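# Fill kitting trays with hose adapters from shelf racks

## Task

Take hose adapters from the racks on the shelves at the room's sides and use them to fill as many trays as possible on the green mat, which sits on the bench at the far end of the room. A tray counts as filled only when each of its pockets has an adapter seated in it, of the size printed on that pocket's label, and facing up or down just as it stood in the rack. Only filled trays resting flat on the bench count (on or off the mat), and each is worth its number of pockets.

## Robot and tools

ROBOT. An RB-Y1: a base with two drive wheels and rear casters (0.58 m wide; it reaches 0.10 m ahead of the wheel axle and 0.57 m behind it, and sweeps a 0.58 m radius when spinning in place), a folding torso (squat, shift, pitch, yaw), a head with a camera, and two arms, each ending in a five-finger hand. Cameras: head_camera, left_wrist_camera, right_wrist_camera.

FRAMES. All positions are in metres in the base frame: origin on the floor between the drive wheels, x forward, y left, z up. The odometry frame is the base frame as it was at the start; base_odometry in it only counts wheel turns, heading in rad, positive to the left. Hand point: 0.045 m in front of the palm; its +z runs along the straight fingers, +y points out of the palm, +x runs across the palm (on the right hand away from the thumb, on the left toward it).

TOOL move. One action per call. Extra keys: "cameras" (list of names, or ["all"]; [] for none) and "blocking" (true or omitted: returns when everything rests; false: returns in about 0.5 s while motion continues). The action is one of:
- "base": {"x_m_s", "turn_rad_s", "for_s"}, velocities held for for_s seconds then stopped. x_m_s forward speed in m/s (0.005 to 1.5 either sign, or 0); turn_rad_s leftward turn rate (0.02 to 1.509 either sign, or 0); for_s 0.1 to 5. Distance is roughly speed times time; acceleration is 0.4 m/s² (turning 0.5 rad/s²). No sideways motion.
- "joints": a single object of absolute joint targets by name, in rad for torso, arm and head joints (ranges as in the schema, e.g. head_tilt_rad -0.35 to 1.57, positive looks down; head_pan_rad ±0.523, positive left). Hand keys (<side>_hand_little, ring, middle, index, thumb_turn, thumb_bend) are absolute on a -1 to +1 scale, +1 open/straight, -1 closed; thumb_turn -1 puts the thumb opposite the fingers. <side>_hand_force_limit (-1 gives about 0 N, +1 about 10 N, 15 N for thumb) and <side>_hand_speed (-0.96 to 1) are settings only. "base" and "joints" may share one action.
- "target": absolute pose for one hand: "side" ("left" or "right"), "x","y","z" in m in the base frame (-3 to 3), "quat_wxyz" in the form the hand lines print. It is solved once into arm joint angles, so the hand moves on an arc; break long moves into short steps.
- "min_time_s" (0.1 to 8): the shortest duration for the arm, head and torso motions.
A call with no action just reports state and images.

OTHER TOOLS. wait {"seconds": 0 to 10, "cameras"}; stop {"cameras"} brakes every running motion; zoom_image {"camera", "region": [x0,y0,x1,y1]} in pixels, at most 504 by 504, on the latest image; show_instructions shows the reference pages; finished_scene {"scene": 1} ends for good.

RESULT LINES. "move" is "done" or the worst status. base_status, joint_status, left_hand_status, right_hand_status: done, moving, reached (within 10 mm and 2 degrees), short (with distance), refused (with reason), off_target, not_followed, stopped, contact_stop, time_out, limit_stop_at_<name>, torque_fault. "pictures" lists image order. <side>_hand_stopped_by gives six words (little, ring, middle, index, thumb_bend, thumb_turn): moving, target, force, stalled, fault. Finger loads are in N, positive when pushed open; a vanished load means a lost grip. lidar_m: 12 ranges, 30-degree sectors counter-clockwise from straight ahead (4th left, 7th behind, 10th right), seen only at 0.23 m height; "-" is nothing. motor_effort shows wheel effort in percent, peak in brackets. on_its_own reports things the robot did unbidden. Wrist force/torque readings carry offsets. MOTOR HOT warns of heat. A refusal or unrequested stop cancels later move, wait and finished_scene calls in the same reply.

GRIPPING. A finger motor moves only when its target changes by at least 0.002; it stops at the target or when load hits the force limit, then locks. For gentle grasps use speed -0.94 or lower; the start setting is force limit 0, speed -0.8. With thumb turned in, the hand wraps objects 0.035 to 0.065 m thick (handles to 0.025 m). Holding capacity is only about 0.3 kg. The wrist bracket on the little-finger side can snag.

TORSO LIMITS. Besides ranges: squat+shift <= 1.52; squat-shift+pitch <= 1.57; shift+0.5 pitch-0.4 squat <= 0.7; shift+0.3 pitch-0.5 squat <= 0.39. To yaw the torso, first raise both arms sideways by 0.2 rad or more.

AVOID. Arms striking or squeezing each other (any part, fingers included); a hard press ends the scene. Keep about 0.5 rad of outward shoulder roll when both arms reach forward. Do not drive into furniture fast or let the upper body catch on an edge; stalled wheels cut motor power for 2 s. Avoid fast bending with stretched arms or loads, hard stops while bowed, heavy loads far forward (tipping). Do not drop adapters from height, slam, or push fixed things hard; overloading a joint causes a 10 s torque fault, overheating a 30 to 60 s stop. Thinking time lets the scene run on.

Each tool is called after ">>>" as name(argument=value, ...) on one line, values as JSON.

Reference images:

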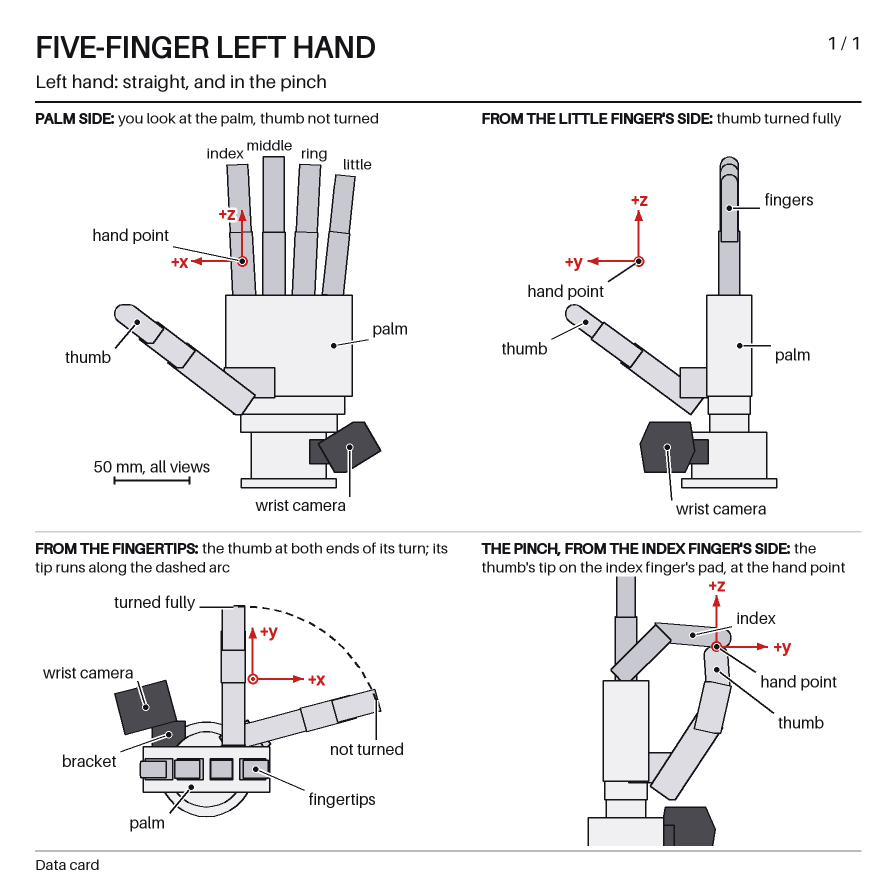

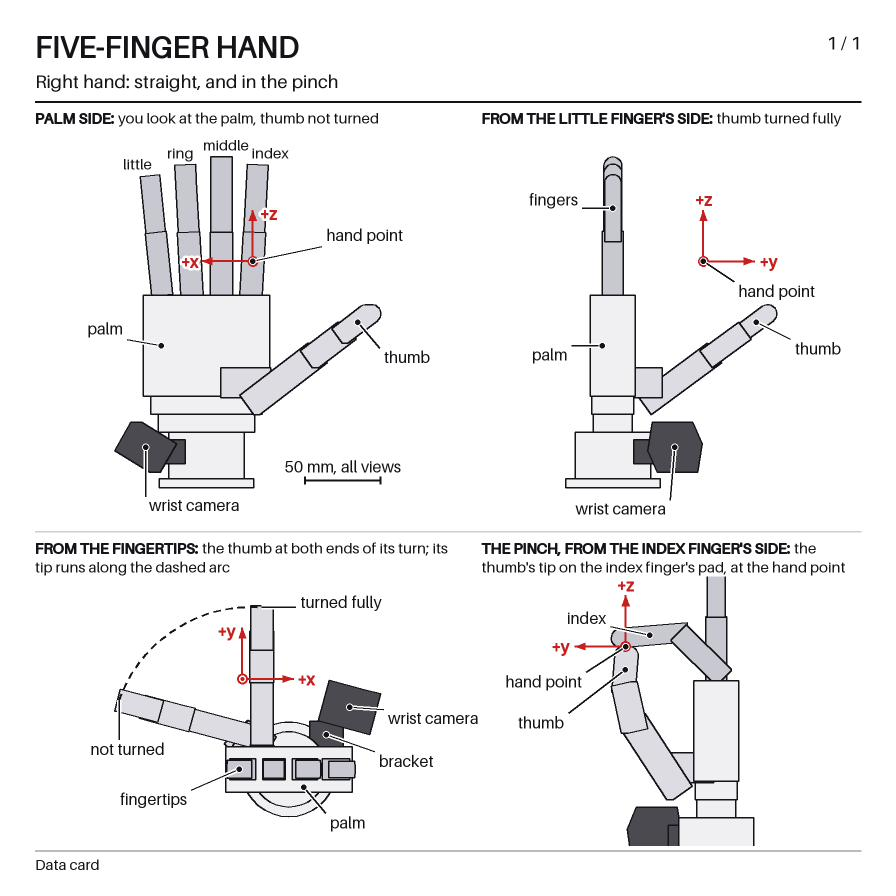

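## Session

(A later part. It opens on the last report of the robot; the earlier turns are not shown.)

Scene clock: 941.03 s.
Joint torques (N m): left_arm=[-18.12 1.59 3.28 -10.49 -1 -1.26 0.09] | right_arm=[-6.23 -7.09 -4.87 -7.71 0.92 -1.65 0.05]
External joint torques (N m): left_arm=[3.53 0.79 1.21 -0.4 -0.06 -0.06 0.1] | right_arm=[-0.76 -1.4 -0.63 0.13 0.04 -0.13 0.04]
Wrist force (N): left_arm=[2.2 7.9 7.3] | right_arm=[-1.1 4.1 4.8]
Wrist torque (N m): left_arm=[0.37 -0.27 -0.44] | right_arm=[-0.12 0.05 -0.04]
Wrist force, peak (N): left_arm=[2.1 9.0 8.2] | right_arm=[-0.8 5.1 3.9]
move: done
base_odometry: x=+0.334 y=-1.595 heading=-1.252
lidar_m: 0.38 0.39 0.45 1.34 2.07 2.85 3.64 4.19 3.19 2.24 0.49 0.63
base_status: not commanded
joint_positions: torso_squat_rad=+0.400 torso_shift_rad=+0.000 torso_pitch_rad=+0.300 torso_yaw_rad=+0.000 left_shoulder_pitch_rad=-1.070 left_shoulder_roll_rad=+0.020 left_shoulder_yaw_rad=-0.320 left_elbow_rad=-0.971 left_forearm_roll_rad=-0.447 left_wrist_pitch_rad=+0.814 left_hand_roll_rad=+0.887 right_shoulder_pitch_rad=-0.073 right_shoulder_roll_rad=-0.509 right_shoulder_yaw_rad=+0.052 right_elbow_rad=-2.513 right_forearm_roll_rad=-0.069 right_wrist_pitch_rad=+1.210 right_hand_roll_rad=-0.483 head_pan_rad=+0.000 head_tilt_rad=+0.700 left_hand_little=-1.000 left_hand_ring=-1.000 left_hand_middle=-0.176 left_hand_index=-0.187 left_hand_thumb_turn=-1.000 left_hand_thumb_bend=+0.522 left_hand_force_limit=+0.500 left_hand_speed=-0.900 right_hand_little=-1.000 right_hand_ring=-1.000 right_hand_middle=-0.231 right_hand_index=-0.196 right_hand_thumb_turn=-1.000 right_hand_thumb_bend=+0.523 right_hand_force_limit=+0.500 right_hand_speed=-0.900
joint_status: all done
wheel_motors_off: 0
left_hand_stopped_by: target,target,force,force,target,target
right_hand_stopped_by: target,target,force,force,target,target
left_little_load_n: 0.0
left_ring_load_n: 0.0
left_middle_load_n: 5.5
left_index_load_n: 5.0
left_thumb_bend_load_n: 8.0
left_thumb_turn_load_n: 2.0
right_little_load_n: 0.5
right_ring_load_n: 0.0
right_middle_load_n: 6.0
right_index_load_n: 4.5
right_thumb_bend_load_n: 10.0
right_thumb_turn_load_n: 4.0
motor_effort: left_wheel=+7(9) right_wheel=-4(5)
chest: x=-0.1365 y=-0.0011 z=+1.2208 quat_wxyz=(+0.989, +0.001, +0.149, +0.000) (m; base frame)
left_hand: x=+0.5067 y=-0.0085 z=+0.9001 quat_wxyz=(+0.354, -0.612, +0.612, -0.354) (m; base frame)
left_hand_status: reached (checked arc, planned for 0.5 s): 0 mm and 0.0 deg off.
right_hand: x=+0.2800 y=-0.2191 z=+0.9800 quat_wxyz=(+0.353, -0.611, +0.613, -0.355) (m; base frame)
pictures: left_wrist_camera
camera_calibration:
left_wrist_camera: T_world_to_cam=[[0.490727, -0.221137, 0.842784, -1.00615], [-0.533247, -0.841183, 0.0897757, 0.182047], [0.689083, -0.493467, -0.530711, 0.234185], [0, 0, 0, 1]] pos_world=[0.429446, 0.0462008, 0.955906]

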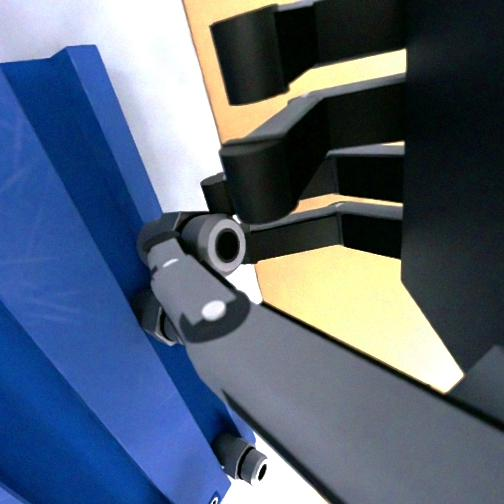

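>>> move(target={"side":"left","x":0.5,"y":-0.0082,"z":0.975,"quat_wxyz":[0.3536,-0.6124,0.6124,-0.3536]})

>>> move(target={"side":"left","x":0.45,"y":0.10,"z":1.0,"quat_wxyz":[0.3536,-0.6124,0.6124,-0.3536]})

>>> move(joints={"left_shoulder_pitch_rad":-0.066,"left_shoulder_roll_rad":0.351,"left_shoulder_yaw_rad":0.025,"left_elbow_rad":-2.511,"left_forearm_roll_rad":0.102,"left_wrist_pitch_rad":1.218,"left_hand_roll_rad":0.302}, cameras=["left_wrist_camera","head_camera"])

>>> move(base={"x_m_s":-0.35,"for_s":1.22}, joints={"torso_squat_rad":0.1})

>>> move(base={"turn_rad_s":-0.895,"for_s":2.267})

>>> move(base={"x_m_s":0.9,"for_s":3.3})

>>> move(base={"turn_rad_s":0.45,"for_s":1.035})

>>> move(base={"x_m_s":0.2,"for_s":0.87}, joints={"left_shoulder_pitch_rad":-0.794,"left_shoulder_roll_rad":0.567,"left_shoulder_yaw_rad":0.675,"left_elbow_rad":-2.223,"left_forearm_roll_rad":0.595,"left_wrist_pitch_rad":1.559,"left_hand_roll_rad":-0.012,"right_shoulder_pitch_rad":-0.68,"right_shoulder_roll_rad":-0.782,"right_shoulder_yaw_rad":-0.438,"right_elbow_rad":-2.309,"right_forearm_roll_rad":-0.58,"right_wrist_pitch_rad":1.446,"right_hand_roll_rad":-0.348}, min_time_s=1.3)

>>> move(joints={"torso_pitch_rad":0.6,"torso_squat_rad":0.2,"head_tilt_rad":0.4}, min_time_s=1.0, cameras=["head_camera"])

Scene clock: 942.60 s.
Joint torques (N m): left_arm=[-19.11 1.71 3.25 -10.46 -0.87 -1.49 0.28] | right_arm=[-6.06 -7.32 -4.71 -7.72 0.83 -1.58 0.07]
External joint torques (N m): left_arm=[2.52 0.75 0.84 -0.44 0.09 -0.04 0.29] | right_arm=[-0.59 -1.64 -0.48 0.12 -0.04 -0.07 0.07]
Wrist force (N): left_arm=[2.5 7.9 7.2] | right_arm=[-0.6 3.8 4.3]
Wrist torque (N m): left_arm=[0.38 -0.31 -0.44] | right_arm=[-0.17 -0.03 0.00]
Wrist force, peak (N): left_arm=[1.5 9.2 7.5] | right_arm=[-1.0 4.8 4.6]
move: done
base_odometry: x=+0.334 y=-1.595 heading=-1.252
lidar_m: 0.37 0.40 0.45 1.35 2.07 2.85 3.65 4.20 3.19 2.25 0.49 0.62
base_status: not commanded
joint_positions: torso_squat_rad=+0.400 torso_shift_rad=+0.000 torso_pitch_rad=+0.300 torso_yaw_rad=+0.000 left_shoulder_pitch_rad=-1.080 left_shoulder_roll_rad=+0.037 left_shoulder_yaw_rad=-0.277 left_elbow_rad=-1.247 left_forearm_roll_rad=-0.337 left_wrist_pitch_rad=+1.058 left_hand_roll_rad=+0.703 right_shoulder_pitch_rad=-0.073 right_shoulder_roll_rad=-0.509 right_shoulder_yaw_rad=+0.052 right_elbow_rad=-2.513 right_forearm_roll_rad=-0.069 right_wrist_pitch_rad=+1.210 right_hand_roll_rad=-0.483 head_pan_rad=+0.000 head_tilt_rad=+0.700 left_hand_little=-1.000 left_hand_ring=-1.000 left_hand_middle=-0.176 left_hand_index=-0.187 left_hand_thumb_turn=-1.000 left_hand_thumb_bend=+0.522 left_hand_force_limit=+0.500 left_hand_speed=-0.900 right_hand_little=-1.000 right_hand_ring=-1.000 right_hand_middle=-0.231 right_hand_index=-0.196 right_hand_thumb_turn=-1.000 right_hand_thumb_bend=+0.523 right_hand_force_limit=+0.500 right_hand_speed=-0.900
joint_status: all done
wheel_motors_off: 0
left_hand_stopped_by: target,target,force,force,target,target
right_hand_stopped_by: target,target,force,force,target,target
left_little_load_n: 0.0
left_ring_load_n: 0.0
left_middle_load_n: 5.5
left_index_load_n: 5.0
left_thumb_bend_load_n: 8.0
left_thumb_turn_load_n: 1.5
right_little_load_n: 0.0
right_ring_load_n: 0.0
right_middle_load_n: 6.0
right_index_load_n: 4.5
right_thumb_bend_load_n: 10.5
right_thumb_turn_load_n: 4.0
motor_effort: left_wheel=+6(10) right_wheel=-4(5)
chest: x=-0.1365 y=-0.0011 z=+1.2209 quat_wxyz=(+0.989, +0.001, +0.149, +0.000) (m; base frame)
left_hand: x=+0.5005 y=-0.0085 z=+0.9749 quat_wxyz=(+0.354, -0.612, +0.612, -0.353) (m; base frame)
left_hand_status: reached (checked arc, planned for 0.6 s): 1 mm and 0.1 deg off.
right_hand: x=+0.2800 y=-0.2191 z=+0.9800 quat_wxyz=(+0.353, -0.611, +0.613, -0.355) (m; base frame)
pictures: none

Scene clock: 944.43 s.
Joint torques (N m): left_arm=[-16.14 2.27 3.69 -10.56 -0.71 -1.77 0.31] | right_arm=[-6.46 -7.27 -5.05 -7.71 0.82 -1.65 0.18]
External joint torques (N m): left_arm=[1.83 -0.48 0.42 -1.28 0.01 -0.09 0.32] | right_arm=[-0.99 -1.59 -0.81 0.13 -0.05 -0.14 0.18]
Wrist force (N): left_arm=[2.3 7.6 7.1] | right_arm=[-1.2 4.1 4.3]
Wrist torque (N m): left_arm=[0.35 -0.28 -0.44] | right_arm=[-0.14 0.08 -0.04]
Wrist force, peak (N): left_arm=[1.4 9.6 8.1] | right_arm=[-0.8 4.5 4.9]
move: done
base_odometry: x=+0.334 y=-1.595 heading=-1.252
lidar_m: 0.38 0.40 0.44 1.35 2.07 2.84 3.65 4.20 3.20 2.25 0.49 0.63
base_status: not commanded
joint_positions: torso_squat_rad=+0.400 torso_shift_rad=+0.000 torso_pitch_rad=+0.300 torso_yaw_rad=+0.000 left_shoulder_pitch_rad=-0.789 left_shoulder_roll_rad=+0.220 left_shoulder_yaw_rad=-0.177 left_elbow_rad=-1.800 left_forearm_roll_rad=-0.134 left_wrist_pitch_rad=+1.245 left_hand_roll_rad=+0.466 right_shoulder_pitch_rad=-0.073 right_shoulder_roll_rad=-0.509 right_shoulder_yaw_rad=+0.052 right_elbow_rad=-2.513 right_forearm_roll_rad=-0.069 right_wrist_pitch_rad=+1.210 right_hand_roll_rad=-0.483 head_pan_rad=+0.000 head_tilt_rad=+0.700 left_hand_little=-1.000 left_hand_ring=-1.000 left_hand_middle=-0.176 left_hand_index=-0.187 left_hand_thumb_turn=-1.000 left_hand_thumb_bend=+0.522 left_hand_force_limit=+0.500 left_hand_speed=-0.900 right_hand_little=-1.000 right_hand_ring=-1.000 right_hand_middle=-0.231 right_hand_index=-0.196 right_hand_thumb_turn=-1.000 right_hand_thumb_bend=+0.523 right_hand_force_limit=+0.500 right_hand_speed=-0.900
joint_status: all done
wheel_motors_off: 0
left_hand_stopped_by: target,target,force,force,target,target
right_hand_stopped_by: target,target,force,force,target,target
left_little_load_n: 0.0
left_ring_load_n: 0.0
left_middle_load_n: 5.0
left_index_load_n: 5.0
left_thumb_bend_load_n: 8.0
left_thumb_turn_load_n: 1.5
right_little_load_n: 0.0
right_ring_load_n: 0.0
right_middle_load_n: 6.0
right_index_load_n: 4.0
right_thumb_bend_load_n: 10.5
right_thumb_turn_load_n: 4.5
motor_effort: left_wheel=+8(9) right_wheel=-4(5)
chest: x=-0.1366 y=-0.0011 z=+1.2209 quat_wxyz=(+0.989, +0.001, +0.149, +0.000) (m; base frame)
left_hand: x=+0.4500 y=+0.1001 z=+1.0000 quat_wxyz=(+0.354, -0.612, +0.612, -0.353) (m; base frame)
left_hand_status: reached (checked arc, planned for 0.9 s): 0 mm and 0.0 deg off.
right_hand: x=+0.2800 y=-0.2191 z=+0.9800 quat_wxyz=(+0.353, -0.611, +0.613, -0.355) (m; base frame)
pictures: none

Scene clock: 945.77 s.
Joint torques (N m): left_arm=[-5.51 4.7 4.2 -9.92 -0.51 -1.84 0.08] | right_arm=[-6.2 -7.27 -4.87 -7.58 0.91 -1.66 0.07]
External joint torques (N m): left_arm=[0.56 0.38 0.87 -0.94 -0.05 -0.04 0.09] | right_arm=[-0.72 -1.59 -0.64 0.26 0.03 -0.14 0.06]
Wrist force (N): left_arm=[2.2 7.9 7.2] | right_arm=[-1.3 4.5 4.3]
Wrist torque (N m): left_arm=[0.38 -0.28 -0.44] | right_arm=[-0.05 0.06 -0.05]
Wrist force, peak (N): left_arm=[1.4 9.2 7.4] | right_arm=[-1.2 4.6 4.7]
move: done
base_odometry: x=+0.334 y=-1.595 heading=-1.251
lidar_m: 0.38 0.40 0.45 1.34 2.07 2.85 3.63 4.20 3.20 2.26 0.50 0.63
base_status: not commanded
joint_positions: torso_squat_rad=+0.400 torso_shift_rad=+0.000 torso_pitch_rad=+0.300 torso_yaw_rad=+0.000 left_shoulder_pitch_rad=-0.066 left_shoulder_roll_rad=+0.351 left_shoulder_yaw_rad=+0.025 left_elbow_rad=-2.511 left_forearm_roll_rad=+0.102 left_wrist_pitch_rad=+1.218 left_hand_roll_rad=+0.302 right_shoulder_pitch_rad=-0.073 right_shoulder_roll_rad=-0.509 right_shoulder_yaw_rad=+0.052 right_elbow_rad=-2.513 right_forearm_roll_rad=-0.069 right_wrist_pitch_rad=+1.210 right_hand_roll_rad=-0.483 head_pan_rad=+0.000 head_tilt_rad=+0.700 left_hand_little=-1.000 left_hand_ring=-1.000 left_hand_middle=-0.176 left_hand_index=-0.187 left_hand_thumb_turn=-1.000 left_hand_thumb_bend=+0.522 left_hand_force_limit=+0.500 left_hand_speed=-0.900 right_hand_little=-1.000 right_hand_ring=-1.000 right_hand_middle=-0.231 right_hand_index=-0.196 right_hand_thumb_turn=-1.000 right_hand_thumb_bend=+0.523 right_hand_force_limit=+0.500 right_hand_speed=-0.900
joint_status: all done
wheel_motors_off: 0
left_hand_stopped_by: target,target,force,force,target,target
right_hand_stopped_by: target,target,force,force,target,target
left_little_load_n: 0.0
left_ring_load_n: 0.0
left_middle_load_n: 5.0
left_index_load_n: 5.0
left_thumb_bend_load_n: 8.0
left_thumb_turn_load_n: 1.5
right_little_load_n: 0.0
right_ring_load_n: 0.0
right_middle_load_n: 6.0
right_index_load_n: 4.0
right_thumb_bend_load_n: 10.0
right_thumb_turn_load_n: 4.0
motor_effort: left_wheel=+9(9) right_wheel=-5(5)
chest: x=-0.1365 y=-0.0011 z=+1.2208 quat_wxyz=(+0.989, +0.001, +0.149, +0.000) (m; base frame)
left_hand: x=+0.2801 y=+0.2196 z=+0.9806 quat_wxyz=(+0.356, -0.613, +0.611, -0.353) (m; base frame)
right_hand: x=+0.2800 y=-0.2191 z=+0.9800 quat_wxyz=(+0.353, -0.611, +0.613, -0.355) (m; base frame)
pictures: head_camera, left_wrist_camera
camera_calibration:
head_camera: T_world_to_cam=[[-0.0229616, -0.999723, 0.00525953, -0.00833376], [-0.852477, 0.0168308, -0.522494, 0.749428], [0.522261, -0.0164809, -0.852627, 1.17459], [0, 0, 0, 1]] pos_world=[0.0252357, -0.00158658, 1.3931]
left_wrist_camera: T_world_to_cam=[[0.49001, -0.221333, 0.84315, -0.912473], [-0.530107, -0.843491, 0.0866576, 0.248608], [0.69201, -0.489423, -0.530649, 0.54385], [0, 0, 0, 1]] pos_world=[0.20256, 0.273911, 1.0364]

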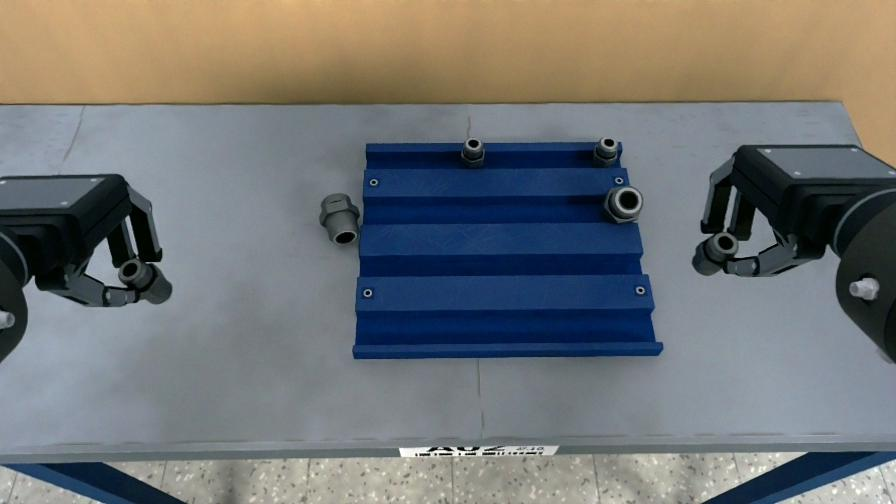

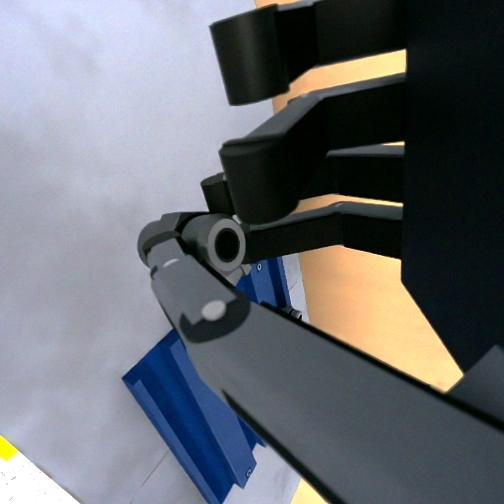

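Scene clock: 948.67 s.
Joint torques (N m): left_arm=[-5.64 5.24 4.26 -9.71 -0.66 -1.87 -0.08] | right_arm=[-6.58 -7.33 -4.76 -7.55 0.88 -1.66 0.16]
External joint torques (N m): left_arm=[0.42 0.92 0.93 -0.74 -0.2 -0.07 -0.07] | right_arm=[-1.1 -1.65 -0.52 0.29 0 -0.15 0.16]
Wrist force (N): left_arm=[2.2 8.0 7.2] | right_arm=[0.0 4.0 3.8]
Wrist torque (N m): left_arm=[0.38 -0.26 -0.44] | right_arm=[-0.08 -0.09 0.01]
Wrist force, peak (N): left_arm=[2.4 8.0 7.8] | right_arm=[-1.5 4.8 4.8]
move: done
base_odometry: x=+0.198 y=-1.185 heading=-1.251
lidar_m: 0.80 0.74 1.17 1.98 2.07 2.86 3.21 3.76 3.19 3.09 1.45 0.76
base_status: done (sent for 1.23 of 1.23 s)
joint_positions: torso_squat_rad=+0.100 torso_shift_rad=+0.000 torso_pitch_rad=+0.300 torso_yaw_rad=+0.000 left_shoulder_pitch_rad=-0.066 left_shoulder_roll_rad=+0.351 left_shoulder_yaw_rad=+0.025 left_elbow_rad=-2.511 left_forearm_roll_rad=+0.102 left_wrist_pitch_rad=+1.218 left_hand_roll_rad=+0.302 right_shoulder_pitch_rad=-0.073 right_shoulder_roll_rad=-0.509 right_shoulder_yaw_rad=+0.052 right_elbow_rad=-2.513 right_forearm_roll_rad=-0.069 right_wrist_pitch_rad=+1.210 right_hand_roll_rad=-0.483 head_pan_rad=+0.000 head_tilt_rad=+0.700 left_hand_little=-1.000 left_hand_ring=-1.000 left_hand_middle=-0.176 left_hand_index=-0.187 left_hand_thumb_turn=-1.000 left_hand_thumb_bend=+0.522 left_hand_force_limit=+0.500 left_hand_speed=-0.900 right_hand_little=-1.000 right_hand_ring=-1.000 right_hand_middle=-0.231 right_hand_index=-0.196 right_hand_thumb_turn=-1.000 right_hand_thumb_bend=+0.523 right_hand_force_limit=+0.500 right_hand_speed=-0.900
joint_status: all done
wheel_motors_off: 0
left_hand_stopped_by: target,target,force,force,target,target
right_hand_stopped_by: target,target,force,force,target,target
left_little_load_n: 0.0
left_ring_load_n: 0.0
left_middle_load_n: 5.0
left_index_load_n: 5.0
left_thumb_bend_load_n: 8.0
left_thumb_turn_load_n: 1.5
right_little_load_n: 0.0
right_ring_load_n: 0.0
right_middle_load_n: 6.0
right_index_load_n: 4.0
right_thumb_bend_load_n: 10.0
right_thumb_turn_load_n: 4.5
motor_effort: left_wheel=+16(42) right_wheel=-7(20)
chest: x=-0.1366 y=-0.0012 z=+1.2726 quat_wxyz=(+0.989, +0.001, +0.149, +0.000) (m; base frame)
left_hand: x=+0.2801 y=+0.2196 z=+1.0323 quat_wxyz=(+0.356, -0.613, +0.611, -0.353) (m; base frame)
right_hand: x=+0.2800 y=-0.2192 z=+1.0318 quat_wxyz=(+0.353, -0.611, +0.613, -0.355) (m; base frame)
pictures: none

Scene clock: 953.07 s.
Joint torques (N m): left_arm=[-5.21 4.8 4.27 -9.79 -0.6 -1.68 -0.03] | right_arm=[-6.46 -6.94 -4.41 -7.57 0.86 -1.63 0.02]
External joint torques (N m): left_arm=[0.86 0.48 0.94 -0.82 -0.14 0.12 -0.02] | right_arm=[-0.99 -1.26 -0.17 0.27 -0.01 -0.11 0.02]
Wrist force (N): left_arm=[2.4 7.7 7.3] | right_arm=[-0.9 4.4 4.6]
Wrist torque (N m): left_arm=[0.35 -0.28 -0.44] | right_arm=[-0.06 0.04 -0.03]
Wrist force, peak (N): left_arm=[1.9 8.1 7.4] | right_arm=[-0.9 5.0 5.0]
move: done
base_odometry: x=+0.198 y=-1.185 heading=+3.004
lidar_m: 3.13 3.07 1.37 0.76 0.82 0.74 1.30 2.00 2.14 3.11 3.21 3.83
base_status: done (sent for 2.27 of 2.27 s)
joint_positions: torso_squat_rad=+0.100 torso_shift_rad=+0.000 torso_pitch_rad=+0.300 torso_yaw_rad=+0.000 left_shoulder_pitch_rad=-0.066 left_shoulder_roll_rad=+0.351 left_shoulder_yaw_rad=+0.025 left_elbow_rad=-2.511 left_forearm_roll_rad=+0.102 left_wrist_pitch_rad=+1.218 left_hand_roll_rad=+0.302 right_shoulder_pitch_rad=-0.073 right_shoulder_roll_rad=-0.509 right_shoulder_yaw_rad=+0.052 right_elbow_rad=-2.513 right_forearm_roll_rad=-0.069 right_wrist_pitch_rad=+1.210 right_hand_roll_rad=-0.483 head_pan_rad=+0.000 head_tilt_rad=+0.700 left_hand_little=-1.000 left_hand_ring=-1.000 left_hand_middle=-0.176 left_hand_index=-0.187 left_hand_thumb_turn=-1.000 left_hand_thumb_bend=+0.522 left_hand_force_limit=+0.500 left_hand_speed=-0.900 right_hand_little=-1.000 right_hand_ring=-1.000 right_hand_middle=-0.231 right_hand_index=-0.196 right_hand_thumb_turn=-1.000 right_hand_thumb_bend=+0.523 right_hand_force_limit=+0.500 right_hand_speed=-0.900
joint_status: not commanded
wheel_motors_off: 0
left_hand_stopped_by: target,target,force,force,target,target
right_hand_stopped_by: target,target,force,force,target,target
left_little_load_n: 0.0
left_ring_load_n: 0.0
left_middle_load_n: 5.0
left_index_load_n: 5.0
left_thumb_bend_load_n: 8.0
left_thumb_turn_load_n: 1.5
right_little_load_n: 0.0
right_ring_load_n: 0.0
right_middle_load_n: 6.0
right_index_load_n: 4.0
right_thumb_bend_load_n: 10.0
right_thumb_turn_load_n: 4.0
motor_effort: left_wheel=+10(41) right_wheel=+2(21)
chest: x=-0.1366 y=-0.0012 z=+1.2726 quat_wxyz=(+0.989, +0.001, +0.149, +0.000) (m; base frame)
left_hand: x=+0.2801 y=+0.2196 z=+1.0324 quat_wxyz=(+0.356, -0.613, +0.611, -0.353) (m; base frame)
right_hand: x=+0.2800 y=-0.2192 z=+1.0318 quat_wxyz=(+0.353, -0.611, +0.613, -0.355) (m; base frame)
pictures: none

Scene clock: 958.83 s.
Joint torques (N m): left_arm=[-4.93 5.17 4.01 -9.74 -0.52 -1.61 0.05] | right_arm=[-5.72 -7.23 -4.28 -7.64 0.84 -1.62 0.11]
External joint torques (N m): left_arm=[1.13 0.85 0.68 -0.76 -0.06 0.19 0.05] | right_arm=[-0.25 -1.55 -0.05 0.2 -0.04 -0.11 0.1]
Wrist force (N): left_arm=[2.3 7.9 7.5] | right_arm=[-0.4 4.1 3.8]
Wrist torque (N m): left_arm=[0.37 -0.28 -0.43] | right_arm=[-0.04 -0.01 0.02]
Wrist force, peak (N): left_arm=[2.4 8.3 7.3] | right_arm=[-0.7 5.0 4.9]
move: done
base_odometry: x=-2.744 y=-0.778 heading=+3.004
lidar_m: 0.39 0.39 0.41 0.62 2.28 2.43 3.60 4.67 2.91 2.38 1.19 0.52
base_status: done (sent for 3.3 of 3.3 s)
joint_positions: torso_squat_rad=+0.100 torso_shift_rad=+0.000 torso_pitch_rad=+0.300 torso_yaw_rad=+0.000 left_shoulder_pitch_rad=-0.066 left_shoulder_roll_rad=+0.351 left_shoulder_yaw_rad=+0.025 left_elbow_rad=-2.511 left_forearm_roll_rad=+0.102 left_wrist_pitch_rad=+1.218 left_hand_roll_rad=+0.302 right_shoulder_pitch_rad=-0.073 right_shoulder_roll_rad=-0.509 right_shoulder_yaw_rad=+0.052 right_elbow_rad=-2.513 right_forearm_roll_rad=-0.069 right_wrist_pitch_rad=+1.210 right_hand_roll_rad=-0.483 head_pan_rad=+0.000 head_tilt_rad=+0.700 left_hand_little=-1.000 left_hand_ring=-1.000 left_hand_middle=-0.176 left_hand_index=-0.187 left_hand_thumb_turn=-1.000 left_hand_thumb_bend=+0.522 left_hand_force_limit=+0.500 left_hand_speed=-0.900 right_hand_little=-1.000 right_hand_ring=-1.000 right_hand_middle=-0.231 right_hand_index=-0.196 right_hand_thumb_turn=-1.000 right_hand_thumb_bend=+0.523 right_hand_force_limit=+0.500 right_hand_speed=-0.900
joint_status: not commanded
wheel_motors_off: 0
left_hand_stopped_by: target,target,force,force,target,target
right_hand_stopped_by: target,target,force,force,target,target
left_little_load_n: 0.0
left_ring_load_n: 0.5
left_middle_load_n: 5.0
left_index_load_n: 5.0
left_thumb_bend_load_n: 7.5
left_thumb_turn_load_n: 1.5
right_little_load_n: 0.0
right_ring_load_n: 0.0
right_middle_load_n: 6.0
right_index_load_n: 4.0
right_thumb_bend_load_n: 10.5
right_thumb_turn_load_n: 4.5
motor_effort: left_wheel=-7(43) right_wheel=+3(28)
chest: x=-0.1365 y=-0.0012 z=+1.2726 quat_wxyz=(+0.989, +0.001, +0.149, +0.000) (m; base frame)
left_hand: x=+0.2802 y=+0.2196 z=+1.0323 quat_wxyz=(+0.356, -0.613, +0.611, -0.353) (m; base frame)
right_hand: x=+0.2800 y=-0.2192 z=+1.0318 quat_wxyz=(+0.353, -0.611, +0.613, -0.355) (m; base frame)
pictures: none

Scene clock: 961.10 s.
Joint torques (N m): left_arm=[-5.2 5.06 4.05 -9.52 -0.46 -1.63 0.02] | right_arm=[-6.22 -7.42 -4.42 -7.6 0.94 -1.58 0.06]
External joint torques (N m): left_arm=[0.86 0.73 0.71 -0.55 0 0.17 0.03] | right_arm=[-0.74 -1.74 -0.19 0.24 0.07 -0.06 0.05]
Wrist force (N): left_arm=[2.3 8.0 7.3] | right_arm=[-0.8 4.5 3.9]
Wrist torque (N m): left_arm=[0.37 -0.29 -0.45] | right_arm=[-0.02 0.03 -0.01]
Wrist force, peak (N): left_arm=[2.1 7.9 7.6] | right_arm=[-0.8 4.3 5.7]
move: done
base_odometry: x=-2.744 y=-0.778 heading=-2.815
lidar_m: 0.39 0.41 0.58 2.29 2.40 2.88 4.67 2.91 2.43 1.45 0.56 0.40
base_status: done (sent for 1.03 of 1.03 s)
joint_positions: torso_squat_rad=+0.100 torso_shift_rad=+0.000 torso_pitch_rad=+0.300 torso_yaw_rad=+0.000 left_shoulder_pitch_rad=-0.066 left_shoulder_roll_rad=+0.351 left_shoulder_yaw_rad=+0.025 left_elbow_rad=-2.511 left_forearm_roll_rad=+0.102 left_wrist_pitch_rad=+1.218 left_hand_roll_rad=+0.302 right_shoulder_pitch_rad=-0.073 right_shoulder_roll_rad=-0.509 right_shoulder_yaw_rad=+0.052 right_elbow_rad=-2.513 right_forearm_roll_rad=-0.069 right_wrist_pitch_rad=+1.210 right_hand_roll_rad=-0.483 head_pan_rad=+0.000 head_tilt_rad=+0.700 left_hand_little=-1.000 left_hand_ring=-1.000 left_hand_middle=-0.176 left_hand_index=-0.187 left_hand_thumb_turn=-1.000 left_hand_thumb_bend=+0.522 left_hand_force_limit=+0.500 left_hand_speed=-0.900 right_hand_little=-1.000 right_hand_ring=-1.000 right_hand_middle=-0.231 right_hand_index=-0.196 right_hand_thumb_turn=-1.000 right_hand_thumb_bend=+0.523 right_hand_force_limit=+0.500 right_hand_speed=-0.900
joint_status: not commanded
wheel_motors_off: 0
left_hand_stopped_by: target,target,force,force,target,target
right_hand_stopped_by: target,target,force,force,target,target
left_little_load_n: 0.0
left_ring_load_n: 0.0
left_middle_load_n: 5.0
left_index_load_n: 5.0
left_thumb_bend_load_n: 8.0
left_thumb_turn_load_n: 1.5
right_little_load_n: 0.0
right_ring_load_n: 0.0
right_middle_load_n: 6.0
right_index_load_n: 4.5
right_thumb_bend_load_n: 10.0
right_thumb_turn_load_n: 4.0
motor_effort: left_wheel=+6(38) right_wheel=+4(20)
chest: x=-0.1365 y=-0.0012 z=+1.2726 quat_wxyz=(+0.989, +0.001, +0.149, +0.000) (m; base frame)
left_hand: x=+0.2802 y=+0.2196 z=+1.0323 quat_wxyz=(+0.356, -0.613, +0.611, -0.353) (m; base frame)
right_hand: x=+0.2800 y=-0.2191 z=+1.0317 quat_wxyz=(+0.353, -0.611, +0.613, -0.355) (m; base frame)
pictures: none

Scene clock: 962.83 s.
Joint torques (N m): left_arm=[-11.53 12.83 3.07 -4.52 -0.03 -1.84 -0.03] | right_arm=[-12.29 -14.32 -5.03 -3.25 0.71 -1.87 -0.05]
External joint torques (N m): left_arm=[1.97 0.67 1.05 0.24 -0.07 0.26 -0.02] | right_arm=[-0.46 -2.39 -0.13 0.19 0.01 -0.06 -0.06]
Wrist force (N): left_arm=[2.0 8.6 5.3] | right_arm=[-1.2 4.7 2.1]
Wrist torque (N m): left_arm=[0.48 -0.29 -0.48] | right_arm=[0.04 0.16 0.03]
Wrist force, peak (N): left_arm=[2.5 8.7 7.7] | right_arm=[-1.1 5.7 4.2]
move: done
base_odometry: x=-2.908 y=-0.834 heading=-2.814
lidar_m: 0.21 0.23 0.33 0.95 2.39 3.02 4.84 3.03 2.43 0.81 0.32 0.23
base_status: done (sent for 0.87 of 0.87 s)
joint_positions: torso_squat_rad=+0.100 torso_shift_rad=+0.000 torso_pitch_rad=+0.300 torso_yaw_rad=+0.000 left_shoulder_pitch_rad=-0.794 left_shoulder_roll_rad=+0.567 left_shoulder_yaw_rad=+0.675 left_elbow_rad=-2.223 left_forearm_roll_rad=+0.595 left_wrist_pitch_rad=+1.559 left_hand_roll_rad=-0.012 right_shoulder_pitch_rad=-0.680 right_shoulder_roll_rad=-0.782 right_shoulder_yaw_rad=-0.438 right_elbow_rad=-2.309 right_forearm_roll_rad=-0.580 right_wrist_pitch_rad=+1.446 right_hand_roll_rad=-0.348 head_pan_rad=+0.000 head_tilt_rad=+0.700 left_hand_little=-1.000 left_hand_ring=-1.000 left_hand_middle=-0.176 left_hand_index=-0.187 left_hand_thumb_turn=-1.000 left_hand_thumb_bend=+0.522 left_hand_force_limit=+0.500 left_hand_speed=-0.900 right_hand_little=-1.000 right_hand_ring=-1.000 right_hand_middle=-0.231 right_hand_index=-0.196 right_hand_thumb_turn=-1.000 right_hand_thumb_bend=+0.523 right_hand_force_limit=+0.500 right_hand_speed=-0.900
joint_status: all done
wheel_motors_off: 0
left_hand_stopped_by: target,target,force,force,target,target
right_hand_stopped_by: target,target,force,force,target,target
left_little_load_n: 0.0
left_ring_load_n: 0.0
left_middle_load_n: 5.0
left_index_load_n: 5.0
left_thumb_bend_load_n: 8.0
left_thumb_turn_load_n: 1.5
right_little_load_n: 0.0
right_ring_load_n: 0.0
right_middle_load_n: 6.0
right_index_load_n: 4.5
right_thumb_bend_load_n: 10.0
right_thumb_turn_load_n: 4.5
motor_effort: left_wheel=+5(42) right_wheel=-4(25)
chest: x=-0.1364 y=-0.0012 z=+1.2726 quat_wxyz=(+0.989, +0.001, +0.150, +0.000) (m; base frame)
left_hand: x=+0.3865 y=+0.3400 z=+1.2856 quat_wxyz=(+0.441, -0.552, +0.553, -0.441) (m; base frame)
right_hand: x=+0.3864 y=-0.2999 z=+1.2851 quat_wxyz=(+0.441, -0.553, +0.553, -0.440) (m; base frame)
pictures: none

Scene clock: 964.17 s.
Joint torques (N m): left_arm=[-9.47 13.19 4.44 -7 0.01 -1.85 0.03] | right_arm=[-9.78 -14.48 -6.07 -5.18 0.62 -1.78 -0.02]
External joint torques (N m): left_arm=[1.12 0.69 1.01 -0.54 -0.04 0.04 0.04] | right_arm=[-0.62 -2.38 -0.27 -0.16 -0.06 -0.17 -0.03]
Wrist force (N): left_arm=[2.0 7.7 7.4] | right_arm=[-0.7 4.1 4.0]
Wrist torque (N m): left_arm=[0.33 -0.22 -0.45] | right_arm=[-0.07 0.06 0.03]
Wrist force, peak (N): left_arm=[2.2 8.6 7.8] | right_arm=[-0.9 5.6 5.5]
move: done
base_odometry: x=-2.908 y=-0.834 heading=-2.814
lidar_m: 0.21 0.22 0.31 0.96 2.38 3.01 4.84 3.04 2.41 0.81 0.31 0.22
base_status: not commanded
joint_positions: torso_squat_rad=+0.200 torso_shift_rad=+0.000 torso_pitch_rad=+0.600 torso_yaw_rad=+0.000 left_shoulder_pitch_rad=-0.794 left_shoulder_roll_rad=+0.567 left_shoulder_yaw_rad=+0.675 left_elbow_rad=-2.223 left_forearm_roll_rad=+0.595 left_wrist_pitch_rad=+1.559 left_hand_roll_rad=-0.012 right_shoulder_pitch_rad=-0.680 right_shoulder_roll_rad=-0.782 right_shoulder_yaw_rad=-0.438 right_elbow_rad=-2.309 right_forearm_roll_rad=-0.580 right_wrist_pitch_rad=+1.446 right_hand_roll_rad=-0.348 head_pan_rad=+0.000 head_tilt_rad=+0.400 left_hand_little=-1.000 left_hand_ring=-1.000 left_hand_middle=-0.176 left_hand_index=-0.187 left_hand_thumb_turn=-1.000 left_hand_thumb_bend=+0.522 left_hand_force_limit=+0.500 left_hand_speed=-0.900 right_hand_little=-1.000 right_hand_ring=-1.000 right_hand_middle=-0.231 right_hand_index=-0.196 right_hand_thumb_turn=-1.000 right_hand_thumb_bend=+0.523 right_hand_force_limit=+0.500 right_hand_speed=-0.900
joint_status: all done
wheel_motors_off: 0
left_hand_stopped_by: target,target,force,force,target,target
right_hand_stopped_by: target,target,force,force,target,target
left_little_load_n: 0.5
left_ring_load_n: 0.0
left_middle_load_n: 5.0
left_index_load_n: 5.0
left_thumb_bend_load_n: 7.5
left_thumb_turn_load_n: 1.5
right_little_load_n: 0.0
right_ring_load_n: 0.0
right_middle_load_n: 6.0
right_index_load_n: 4.0
right_thumb_bend_load_n: 10.0
right_thumb_turn_load_n: 4.0
motor_effort: left_wheel=+1(13) right_wheel=-5(8)
chest: x=-0.0532 y=-0.0011 z=+1.2219 quat_wxyz=(+0.955, +0.001, +0.296, +0.000) (m; base frame)
left_hand: x=+0.4502 y=+0.3402 z=+1.0797 quat_wxyz=(+0.354, -0.612, +0.613, -0.353) (m; base frame)
right_hand: x=+0.4501 y=-0.2998 z=+1.0792 quat_wxyz=(+0.353, -0.612, +0.613, -0.353) (m; base frame)
pictures: head_camera
camera_calibration:
head_camera: T_world_to_cam=[[-0.0232011, -0.999716, 0.00547005, -0.00533606], [-0.852588, 0.0169288, -0.522309, 0.847537], [0.522068, -0.0167819, -0.852739, 1.07829], [0, 0, 0, 1]] pos_world=[0.159536, -0.00158661, 1.3622]

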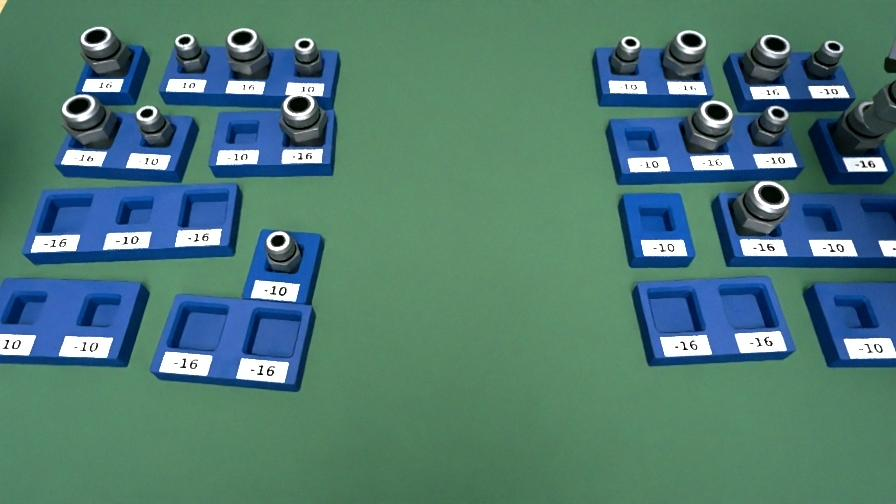

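>>> zoom_image(camera="head_camera", region=[200, 100, 280, 160])

>>> zoom_image(camera="head_camera", region=[600, 110, 680, 170])

Scaled by 6.300 from the camera's 896x504 image, which has a finer 1280x720 frame.

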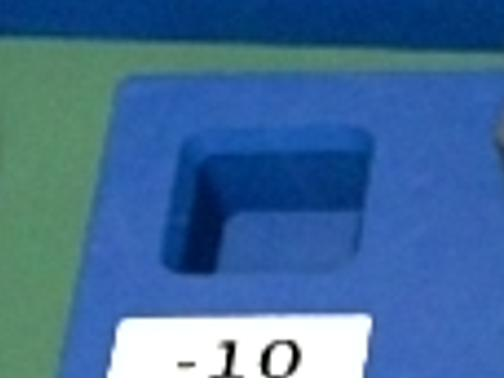

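Scaled by 6.300 from the camera's 896x504 image, which has a finer 1280x720 frame.

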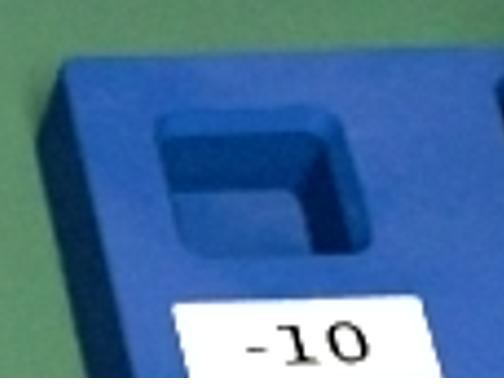

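>>> move(target={"side":"left","x":0.5715,"y":0.1735,"z":1.01,"quat_wxyz":[0.3536,-0.6124,0.6124,-0.3536]})

>>> move(target={"side":"left","x":0.5835,"y":0.1735,"z":0.966,"quat_wxyz":[0.3536,-0.6124,0.6124,-0.3536]}, cameras=["head_camera"])

>>> zoom_image(camera="head_camera", region=[200, 90, 300, 165])

Scene clock: 966.63 s.
Joint torques (N m): left_arm=[-15.53 7.78 3.14 -9.21 -0.36 -1.36 -0.05] | right_arm=[-9.94 -14.34 -5.75 -4.91 0.63 -1.59 0.05]
External joint torques (N m): left_arm=[2.69 1.26 0.91 0.12 -0.07 0.49 -0.04] | right_arm=[-0.77 -2.25 0.05 0.11 -0.05 0.02 0.04]
Wrist force (N): left_arm=[1.9 8.1 7.3] | right_arm=[-0.7 3.4 4.7]
Wrist torque (N m): left_arm=[0.41 -0.21 -0.32] | right_arm=[-0.29 0.03 -0.04]
Wrist force, peak (N): left_arm=[2.5 8.6 8.3] | right_arm=[-0.8 5.1 4.8]
move: done
base_odometry: x=-2.908 y=-0.834 heading=-2.814
lidar_m: 0.21 0.23 0.32 0.96 2.40 3.01 4.83 3.04 2.42 0.82 0.30 0.22
base_status: not commanded
joint_positions: torso_squat_rad=+0.200 torso_shift_rad=+0.000 torso_pitch_rad=+0.600 torso_yaw_rad=+0.000 left_shoulder_pitch_rad=-1.081 left_shoulder_roll_rad=+0.315 left_shoulder_yaw_rad=+0.145 left_elbow_rad=-1.796 left_forearm_roll_rad=+0.024 left_wrist_pitch_rad=+1.231 left_hand_roll_rad=+0.200 right_shoulder_pitch_rad=-0.680 right_shoulder_roll_rad=-0.782 right_shoulder_yaw_rad=-0.438 right_elbow_rad=-2.309 right_forearm_roll_rad=-0.580 right_wrist_pitch_rad=+1.446 right_hand_roll_rad=-0.348 head_pan_rad=+0.000 head_tilt_rad=+0.400 left_hand_little=-1.000 left_hand_ring=-1.000 left_hand_middle=-0.176 left_hand_index=-0.187 left_hand_thumb_turn=-1.000 left_hand_thumb_bend=+0.522 left_hand_force_limit=+0.500 left_hand_speed=-0.900 right_hand_little=-1.000 right_hand_ring=-1.000 right_hand_middle=-0.231 right_hand_index=-0.196 right_hand_thumb_turn=-1.000 right_hand_thumb_bend=+0.523 right_hand_force_limit=+0.500 right_hand_speed=-0.900
joint_status: all done
wheel_motors_off: 0
left_hand_stopped_by: target,target,force,force,target,target
right_hand_stopped_by: target,target,force,force,target,target
left_little_load_n: 0.0
left_ring_load_n: 0.0
left_middle_load_n: 5.0
left_index_load_n: 5.0
left_thumb_bend_load_n: 8.0
left_thumb_turn_load_n: 1.5
right_little_load_n: 0.0
right_ring_load_n: 0.0
right_middle_load_n: 5.5
right_index_load_n: 4.5
right_thumb_bend_load_n: 10.0
right_thumb_turn_load_n: 4.0
motor_effort: left_wheel=+7(10) right_wheel=-3(6)
chest: x=-0.0533 y=-0.0012 z=+1.2219 quat_wxyz=(+0.955, +0.001, +0.296, +0.000) (m; base frame)
left_hand: x=+0.5715 y=+0.1733 z=+1.0103 quat_wxyz=(+0.354, -0.612, +0.612, -0.354) (m; base frame)
left_hand_status: reached (checked arc, planned for 0.8 s): 0 mm and 0.0 deg off.
right_hand: x=+0.4500 y=-0.2998 z=+1.0793 quat_wxyz=(+0.353, -0.612, +0.613, -0.353) (m; base frame)
pictures: none

Scene clock: 967.47 s.
Joint torques (N m): left_arm=[-16.1 6.41 1.3 -10.83 -0.39 -1.85 -0.02] | right_arm=[-10.09 -14.33 -5.98 -4.94 0.69 -1.71 0.19]
External joint torques (N m): left_arm=[2.17 0.04 -0.82 -0.81 -0.13 0 -0.01] | right_arm=[-0.93 -2.23 -0.18 0.08 0 -0.11 0.18]
Wrist force (N): left_arm=[2.0 7.7 7.3] | right_arm=[-1.3 4.2 4.0]
Wrist torque (N m): left_arm=[0.35 -0.23 -0.29] | right_arm=[-0.07 0.13 -0.05]
Wrist force, peak (N): left_arm=[2.1 9.0 7.7] | right_arm=[-1.0 4.6 5.0]
move: done
base_odometry: x=-2.908 y=-0.834 heading=-2.814
lidar_m: 0.21 0.22 0.32 0.94 2.39 3.01 4.83 3.05 2.42 0.82 0.31 0.21
base_status: not commanded
joint_positions: torso_squat_rad=+0.200 torso_shift_rad=+0.000 torso_pitch_rad=+0.600 torso_yaw_rad=+0.000 left_shoulder_pitch_rad=-1.044 left_shoulder_roll_rad=+0.294 left_shoulder_yaw_rad=+0.134 left_elbow_rad=-1.670 left_forearm_roll_rad=+0.005 left_wrist_pitch_rad=+1.066 left_hand_roll_rad=+0.206 right_shoulder_pitch_rad=-0.680 right_shoulder_roll_rad=-0.782 right_shoulder_yaw_rad=-0.438 right_elbow_rad=-2.309 right_forearm_roll_rad=-0.580 right_wrist_pitch_rad=+1.446 right_hand_roll_rad=-0.348 head_pan_rad=+0.000 head_tilt_rad=+0.400 left_hand_little=-1.000 left_hand_ring=-1.000 left_hand_middle=-0.176 left_hand_index=-0.187 left_hand_thumb_turn=-1.000 left_hand_thumb_bend=+0.522 left_hand_force_limit=+0.500 left_hand_speed=-0.900 right_hand_little=-1.000 right_hand_ring=-1.000 right_hand_middle=-0.231 right_hand_index=-0.196 right_hand_thumb_turn=-1.000 right_hand_thumb_bend=+0.523 right_hand_force_limit=+0.500 right_hand_speed=-0.900
joint_status: all done
wheel_motors_off: 0
left_hand_stopped_by: target,target,force,force,target,target
right_hand_stopped_by: target,target,force,force,target,target
left_little_load_n: 0.0
left_ring_load_n: 0.0
left_middle_load_n: 5.0
left_index_load_n: 5.0
left_thumb_bend_load_n: 7.5
left_thumb_turn_load_n: 1.5
right_little_load_n: 0.0
right_ring_load_n: 0.0
right_middle_load_n: 6.0
right_index_load_n: 4.5
right_thumb_bend_load_n: 10.0
right_thumb_turn_load_n: 4.0
motor_effort: left_wheel=+6(10) right_wheel=-4(5)
chest: x=-0.0533 y=-0.0012 z=+1.2219 quat_wxyz=(+0.955, +0.001, +0.296, +0.000) (m; base frame)
left_hand: x=+0.5827 y=+0.1737 z=+0.9665 quat_wxyz=(+0.354, -0.612, +0.612, -0.354) (m; base frame)
left_hand_status: reached (checked arc, planned for 0.4 s): 1 mm and 0.0 deg off.
right_hand: x=+0.4500 y=-0.2998 z=+1.0793 quat_wxyz=(+0.353, -0.612, +0.613, -0.353) (m; base frame)
pictures: head_camera
camera_calibration:
head_camera: T_world_to_cam=[[-0.0232875, -0.999714, 0.0054131, -0.00534798], [-0.852469, 0.0170284, -0.5225, 0.847746], [0.522259, -0.0167822, -0.852622, 1.07824], [0, 0, 0, 1]] pos_world=[0.159435, -0.00168701, 1.3623]

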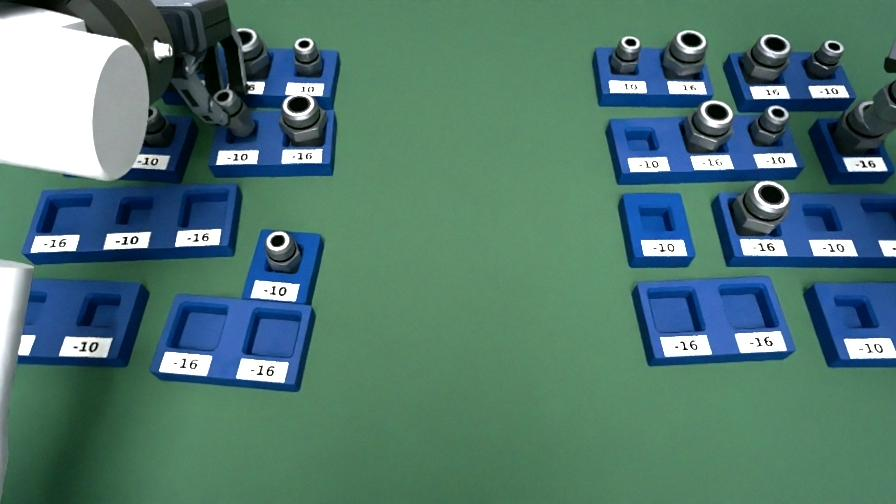

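Scaled by 5.040 from the camera's 896x504 image, which has a finer 1280x720 frame.

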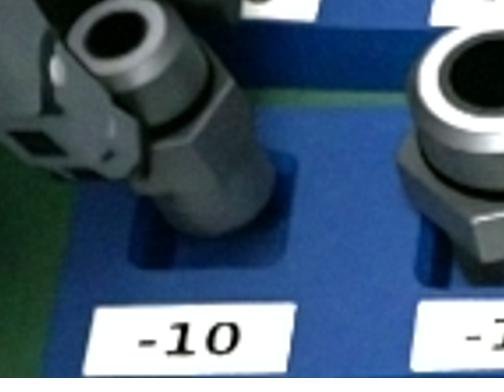

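>>> move(target={"side":"left","x":0.5855,"y":0.1745,"z":0.957,"quat_wxyz":[0.3536,-0.6124,0.6124,-0.3536]}, cameras=["head_camera"])

>>> zoom_image(camera="head_camera", region=[200, 90, 300, 165])

Scene clock: 968.90 s.
Joint torques (N m): left_arm=[-15.99 6.38 1.93 -10.31 -0.33 -1.69 0.02] | right_arm=[-9.99 -14.39 -6.09 -4.91 0.61 -1.75 0.04]
External joint torques (N m): left_arm=[2.3 -0.01 -0.18 -0.18 -0.07 0.15 0.03] | right_arm=[-0.82 -2.3 -0.29 0.12 -0.07 -0.14 0.03]
Wrist force (N): left_arm=[2.1 7.7 7.3] | right_arm=[-1.4 3.9 4.8]
Wrist torque (N m): left_arm=[0.35 -0.25 -0.28] | right_arm=[-0.16 0.15 -0.01]
Wrist force, peak (N): left_arm=[1.9 9.4 7.9] | right_arm=[-0.5 4.9 4.8]
move: done
base_odometry: x=-2.908 y=-0.834 heading=-2.814
lidar_m: 0.21 0.23 0.32 0.96 2.39 3.00 4.84 3.04 2.43 0.81 0.31 0.22
base_status: not commanded
joint_positions: torso_squat_rad=+0.200 torso_shift_rad=+0.000 torso_pitch_rad=+0.600 torso_yaw_rad=+0.000 left_shoulder_pitch_rad=-1.039 left_shoulder_roll_rad=+0.292 left_shoulder_yaw_rad=+0.133 left_elbow_rad=-1.640 left_forearm_roll_rad=+0.004 left_wrist_pitch_rad=+1.031 left_hand_roll_rad=+0.206 right_shoulder_pitch_rad=-0.680 right_shoulder_roll_rad=-0.782 right_shoulder_yaw_rad=-0.438 right_elbow_rad=-2.309 right_forearm_roll_rad=-0.580 right_wrist_pitch_rad=+1.446 right_hand_roll_rad=-0.348 head_pan_rad=+0.000 head_tilt_rad=+0.400 left_hand_little=-1.000 left_hand_ring=-1.000 left_hand_middle=-0.176 left_hand_index=-0.187 left_hand_thumb_turn=-1.000 left_hand_thumb_bend=+0.522 left_hand_force_limit=+0.500 left_hand_speed=-0.900 right_hand_little=-1.000 right_hand_ring=-1.000 right_hand_middle=-0.231 right_hand_index=-0.196 right_hand_thumb_turn=-1.000 right_hand_thumb_bend=+0.523 right_hand_force_limit=+0.500 right_hand_speed=-0.900
joint_status: all done
wheel_motors_off: 0
left_hand_stopped_by: target,target,force,force,target,target
right_hand_stopped_by: target,target,force,force,target,target
left_little_load_n: 0.0
left_ring_load_n: 0.0
left_middle_load_n: 5.0
left_index_load_n: 5.0
left_thumb_bend_load_n: 8.0
left_thumb_turn_load_n: 1.5
right_little_load_n: 0.0
right_ring_load_n: 0.0
right_middle_load_n: 6.0
right_index_load_n: 4.0
right_thumb_bend_load_n: 10.0
right_thumb_turn_load_n: 4.0
motor_effort: left_wheel=+9(10) right_wheel=-4(5)
chest: x=-0.0533 y=-0.0012 z=+1.2219 quat_wxyz=(+0.955, +0.001, +0.296, +0.000) (m; base frame)
left_hand: x=+0.5849 y=+0.1747 z=+0.9573 quat_wxyz=(+0.354, -0.612, +0.612, -0.353) (m; base frame)
left_hand_status: reached (checked arc, planned for 0.2 s): 1 mm and 0.0 deg off.
right_hand: x=+0.4500 y=-0.2998 z=+1.0793 quat_wxyz=(+0.353, -0.612, +0.613, -0.353) (m; base frame)
pictures: head_camera
camera_calibration:
head_camera: T_world_to_cam=[[-0.0232891, -0.999714, 0.0054151, -0.00535044], [-0.852514, 0.0170302, -0.522427, 0.847654], [0.522186, -0.0167833, -0.852667, 1.07831], [0, 0, 0, 1]] pos_world=[0.159435, -0.00168702, 1.3623]

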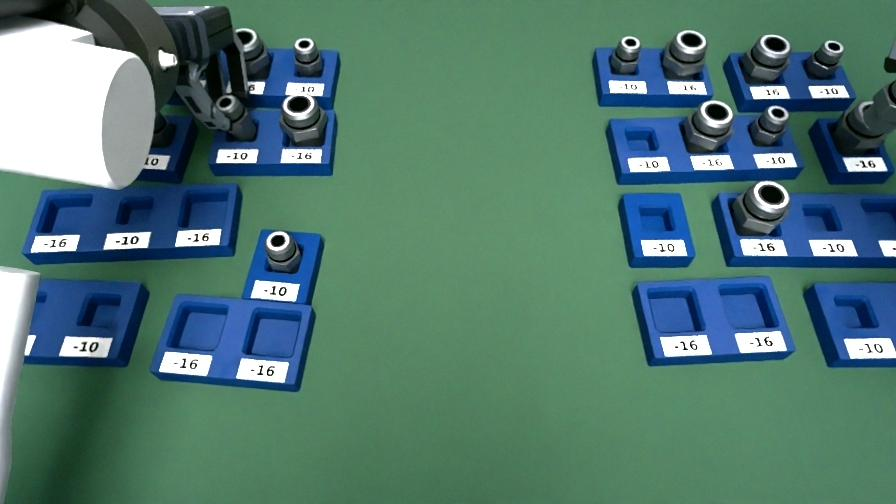

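Scaled by 5.040 from the camera's 896x504 image, which has a finer 1280x720 frame.

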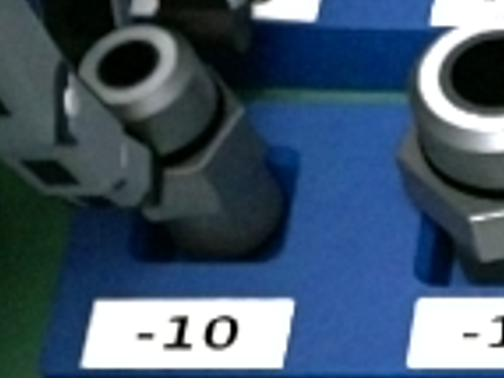

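>>> move(target={"side":"left","x":0.5855,"y":0.1743,"z":0.9478,"quat_wxyz":[0.3536,-0.6124,0.6124,-0.3536]}, cameras=["head_camera"])

>>> zoom_image(camera="head_camera", region=[200, 90, 300, 165])

Scene clock: 969.87 s.
Joint torques (N m): left_arm=[-13.32 5.88 2.1 -8.88 -0.55 -0.9 0.01] | right_arm=[-9.6 -14.18 -5.65 -4.87 0.59 -1.68 -0.07]
External joint torques (N m): left_arm=[4.9 -0.43 0.02 1.34 -0.3 0.94 0.02] | right_arm=[-0.44 -2.08 0.15 0.15 -0.09 -0.07 -0.08]
Wrist force (N): left_arm=[2.3 3.8 4.9] | right_arm=[-0.3 4.5 4.0]
Wrist torque (N m): left_arm=[0.33 -0.24 -0.28] | right_arm=[-0.04 0.00 0.04]
Wrist force, peak (N): left_arm=[1.9 8.8 7.5] | right_arm=[-1.3 5.2 4.9]
move: done
base_odometry: x=-2.908 y=-0.834 heading=-2.814
lidar_m: 0.21 0.23 0.33 0.95 2.39 3.00 4.84 3.05 2.42 0.82 0.32 0.22
base_status: not commanded
joint_positions: torso_squat_rad=+0.200 torso_shift_rad=+0.000 torso_pitch_rad=+0.600 torso_yaw_rad=+0.000 left_shoulder_pitch_rad=-1.029 left_shoulder_roll_rad=+0.287 left_shoulder_yaw_rad=+0.131 left_elbow_rad=-1.621 left_forearm_roll_rad=-0.001 left_wrist_pitch_rad=+1.000 left_hand_roll_rad=+0.208 right_shoulder_pitch_rad=-0.680 right_shoulder_roll_rad=-0.782 right_shoulder_yaw_rad=-0.438 right_elbow_rad=-2.309 right_forearm_roll_rad=-0.580 right_wrist_pitch_rad=+1.446 right_hand_roll_rad=-0.348 head_pan_rad=+0.000 head_tilt_rad=+0.400 left_hand_little=-1.000 left_hand_ring=-1.000 left_hand_middle=-0.176 left_hand_index=-0.187 left_hand_thumb_turn=-1.000 left_hand_thumb_bend=+0.522 left_hand_force_limit=+0.500 left_hand_speed=-0.900 right_hand_little=-1.000 right_hand_ring=-1.000 right_hand_middle=-0.231 right_hand_index=-0.196 right_hand_thumb_turn=-1.000 right_hand_thumb_bend=+0.523 right_hand_force_limit=+0.500 right_hand_speed=-0.900
joint_status: all done
wheel_motors_off: 0
left_hand_stopped_by: target,target,force,force,target,target
right_hand_stopped_by: target,target,force,force,target,target
left_little_load_n: 0.0
left_ring_load_n: 0.0
left_middle_load_n: 4.0
left_index_load_n: 5.0
left_thumb_bend_load_n: 7.0
left_thumb_turn_load_n: 1.5
right_little_load_n: 0.0
right_ring_load_n: 0.0
right_middle_load_n: 6.0
right_index_load_n: 4.5
right_thumb_bend_load_n: 10.0
right_thumb_turn_load_n: 4.0
motor_effort: left_wheel=+6(10) right_wheel=-4(5)
chest: x=-0.0533 y=-0.0012 z=+1.2219 quat_wxyz=(+0.955, +0.001, +0.295, +0.000) (m; base frame)
left_hand: x=+0.5853 y=+0.1743 z=+0.9488 quat_wxyz=(+0.354, -0.612, +0.612, -0.354) (m; base frame)
left_hand_status: reached (checked arc, planned for 0.2 s): 1 mm and 0.1 deg off.
right_hand: x=+0.4500 y=-0.2998 z=+1.0794 quat_wxyz=(+0.353, -0.612, +0.613, -0.353) (m; base frame)
pictures: head_camera
camera_calibration:
head_camera: T_world_to_cam=[[-0.0232907, -0.999714, 0.0054122, -0.00534857], [-0.852442, 0.0170308, -0.522544, 0.847717], [0.522303, -0.016784, -0.852595, 1.07824], [0, 0, 0, 1]] pos_world=[0.159335, -0.00168702, 1.3623]

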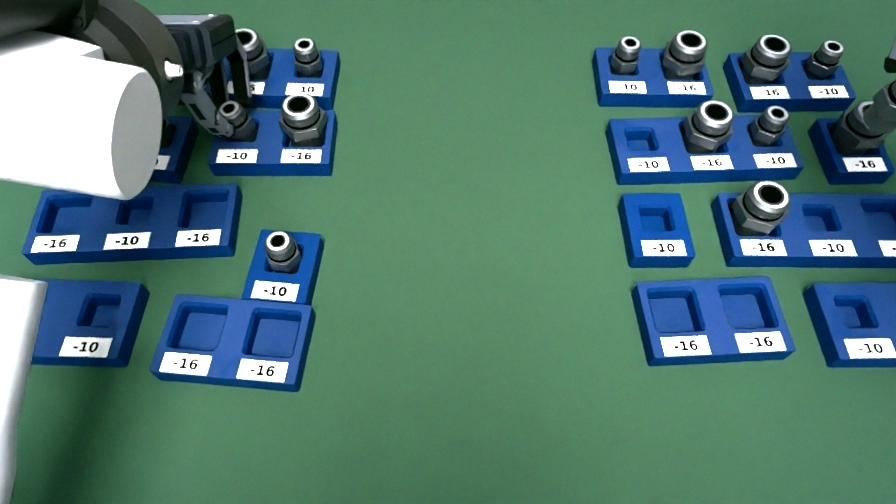

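Scaled by 5.040 from the camera's 896x504 image, which has a finer 1280x720 frame.

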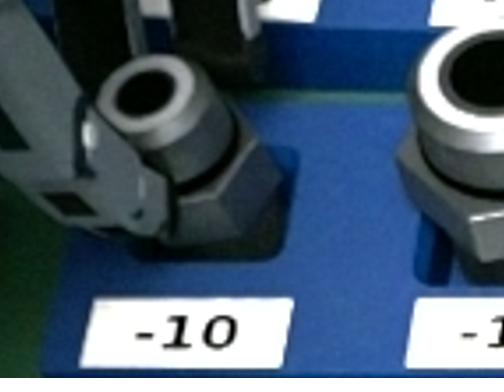

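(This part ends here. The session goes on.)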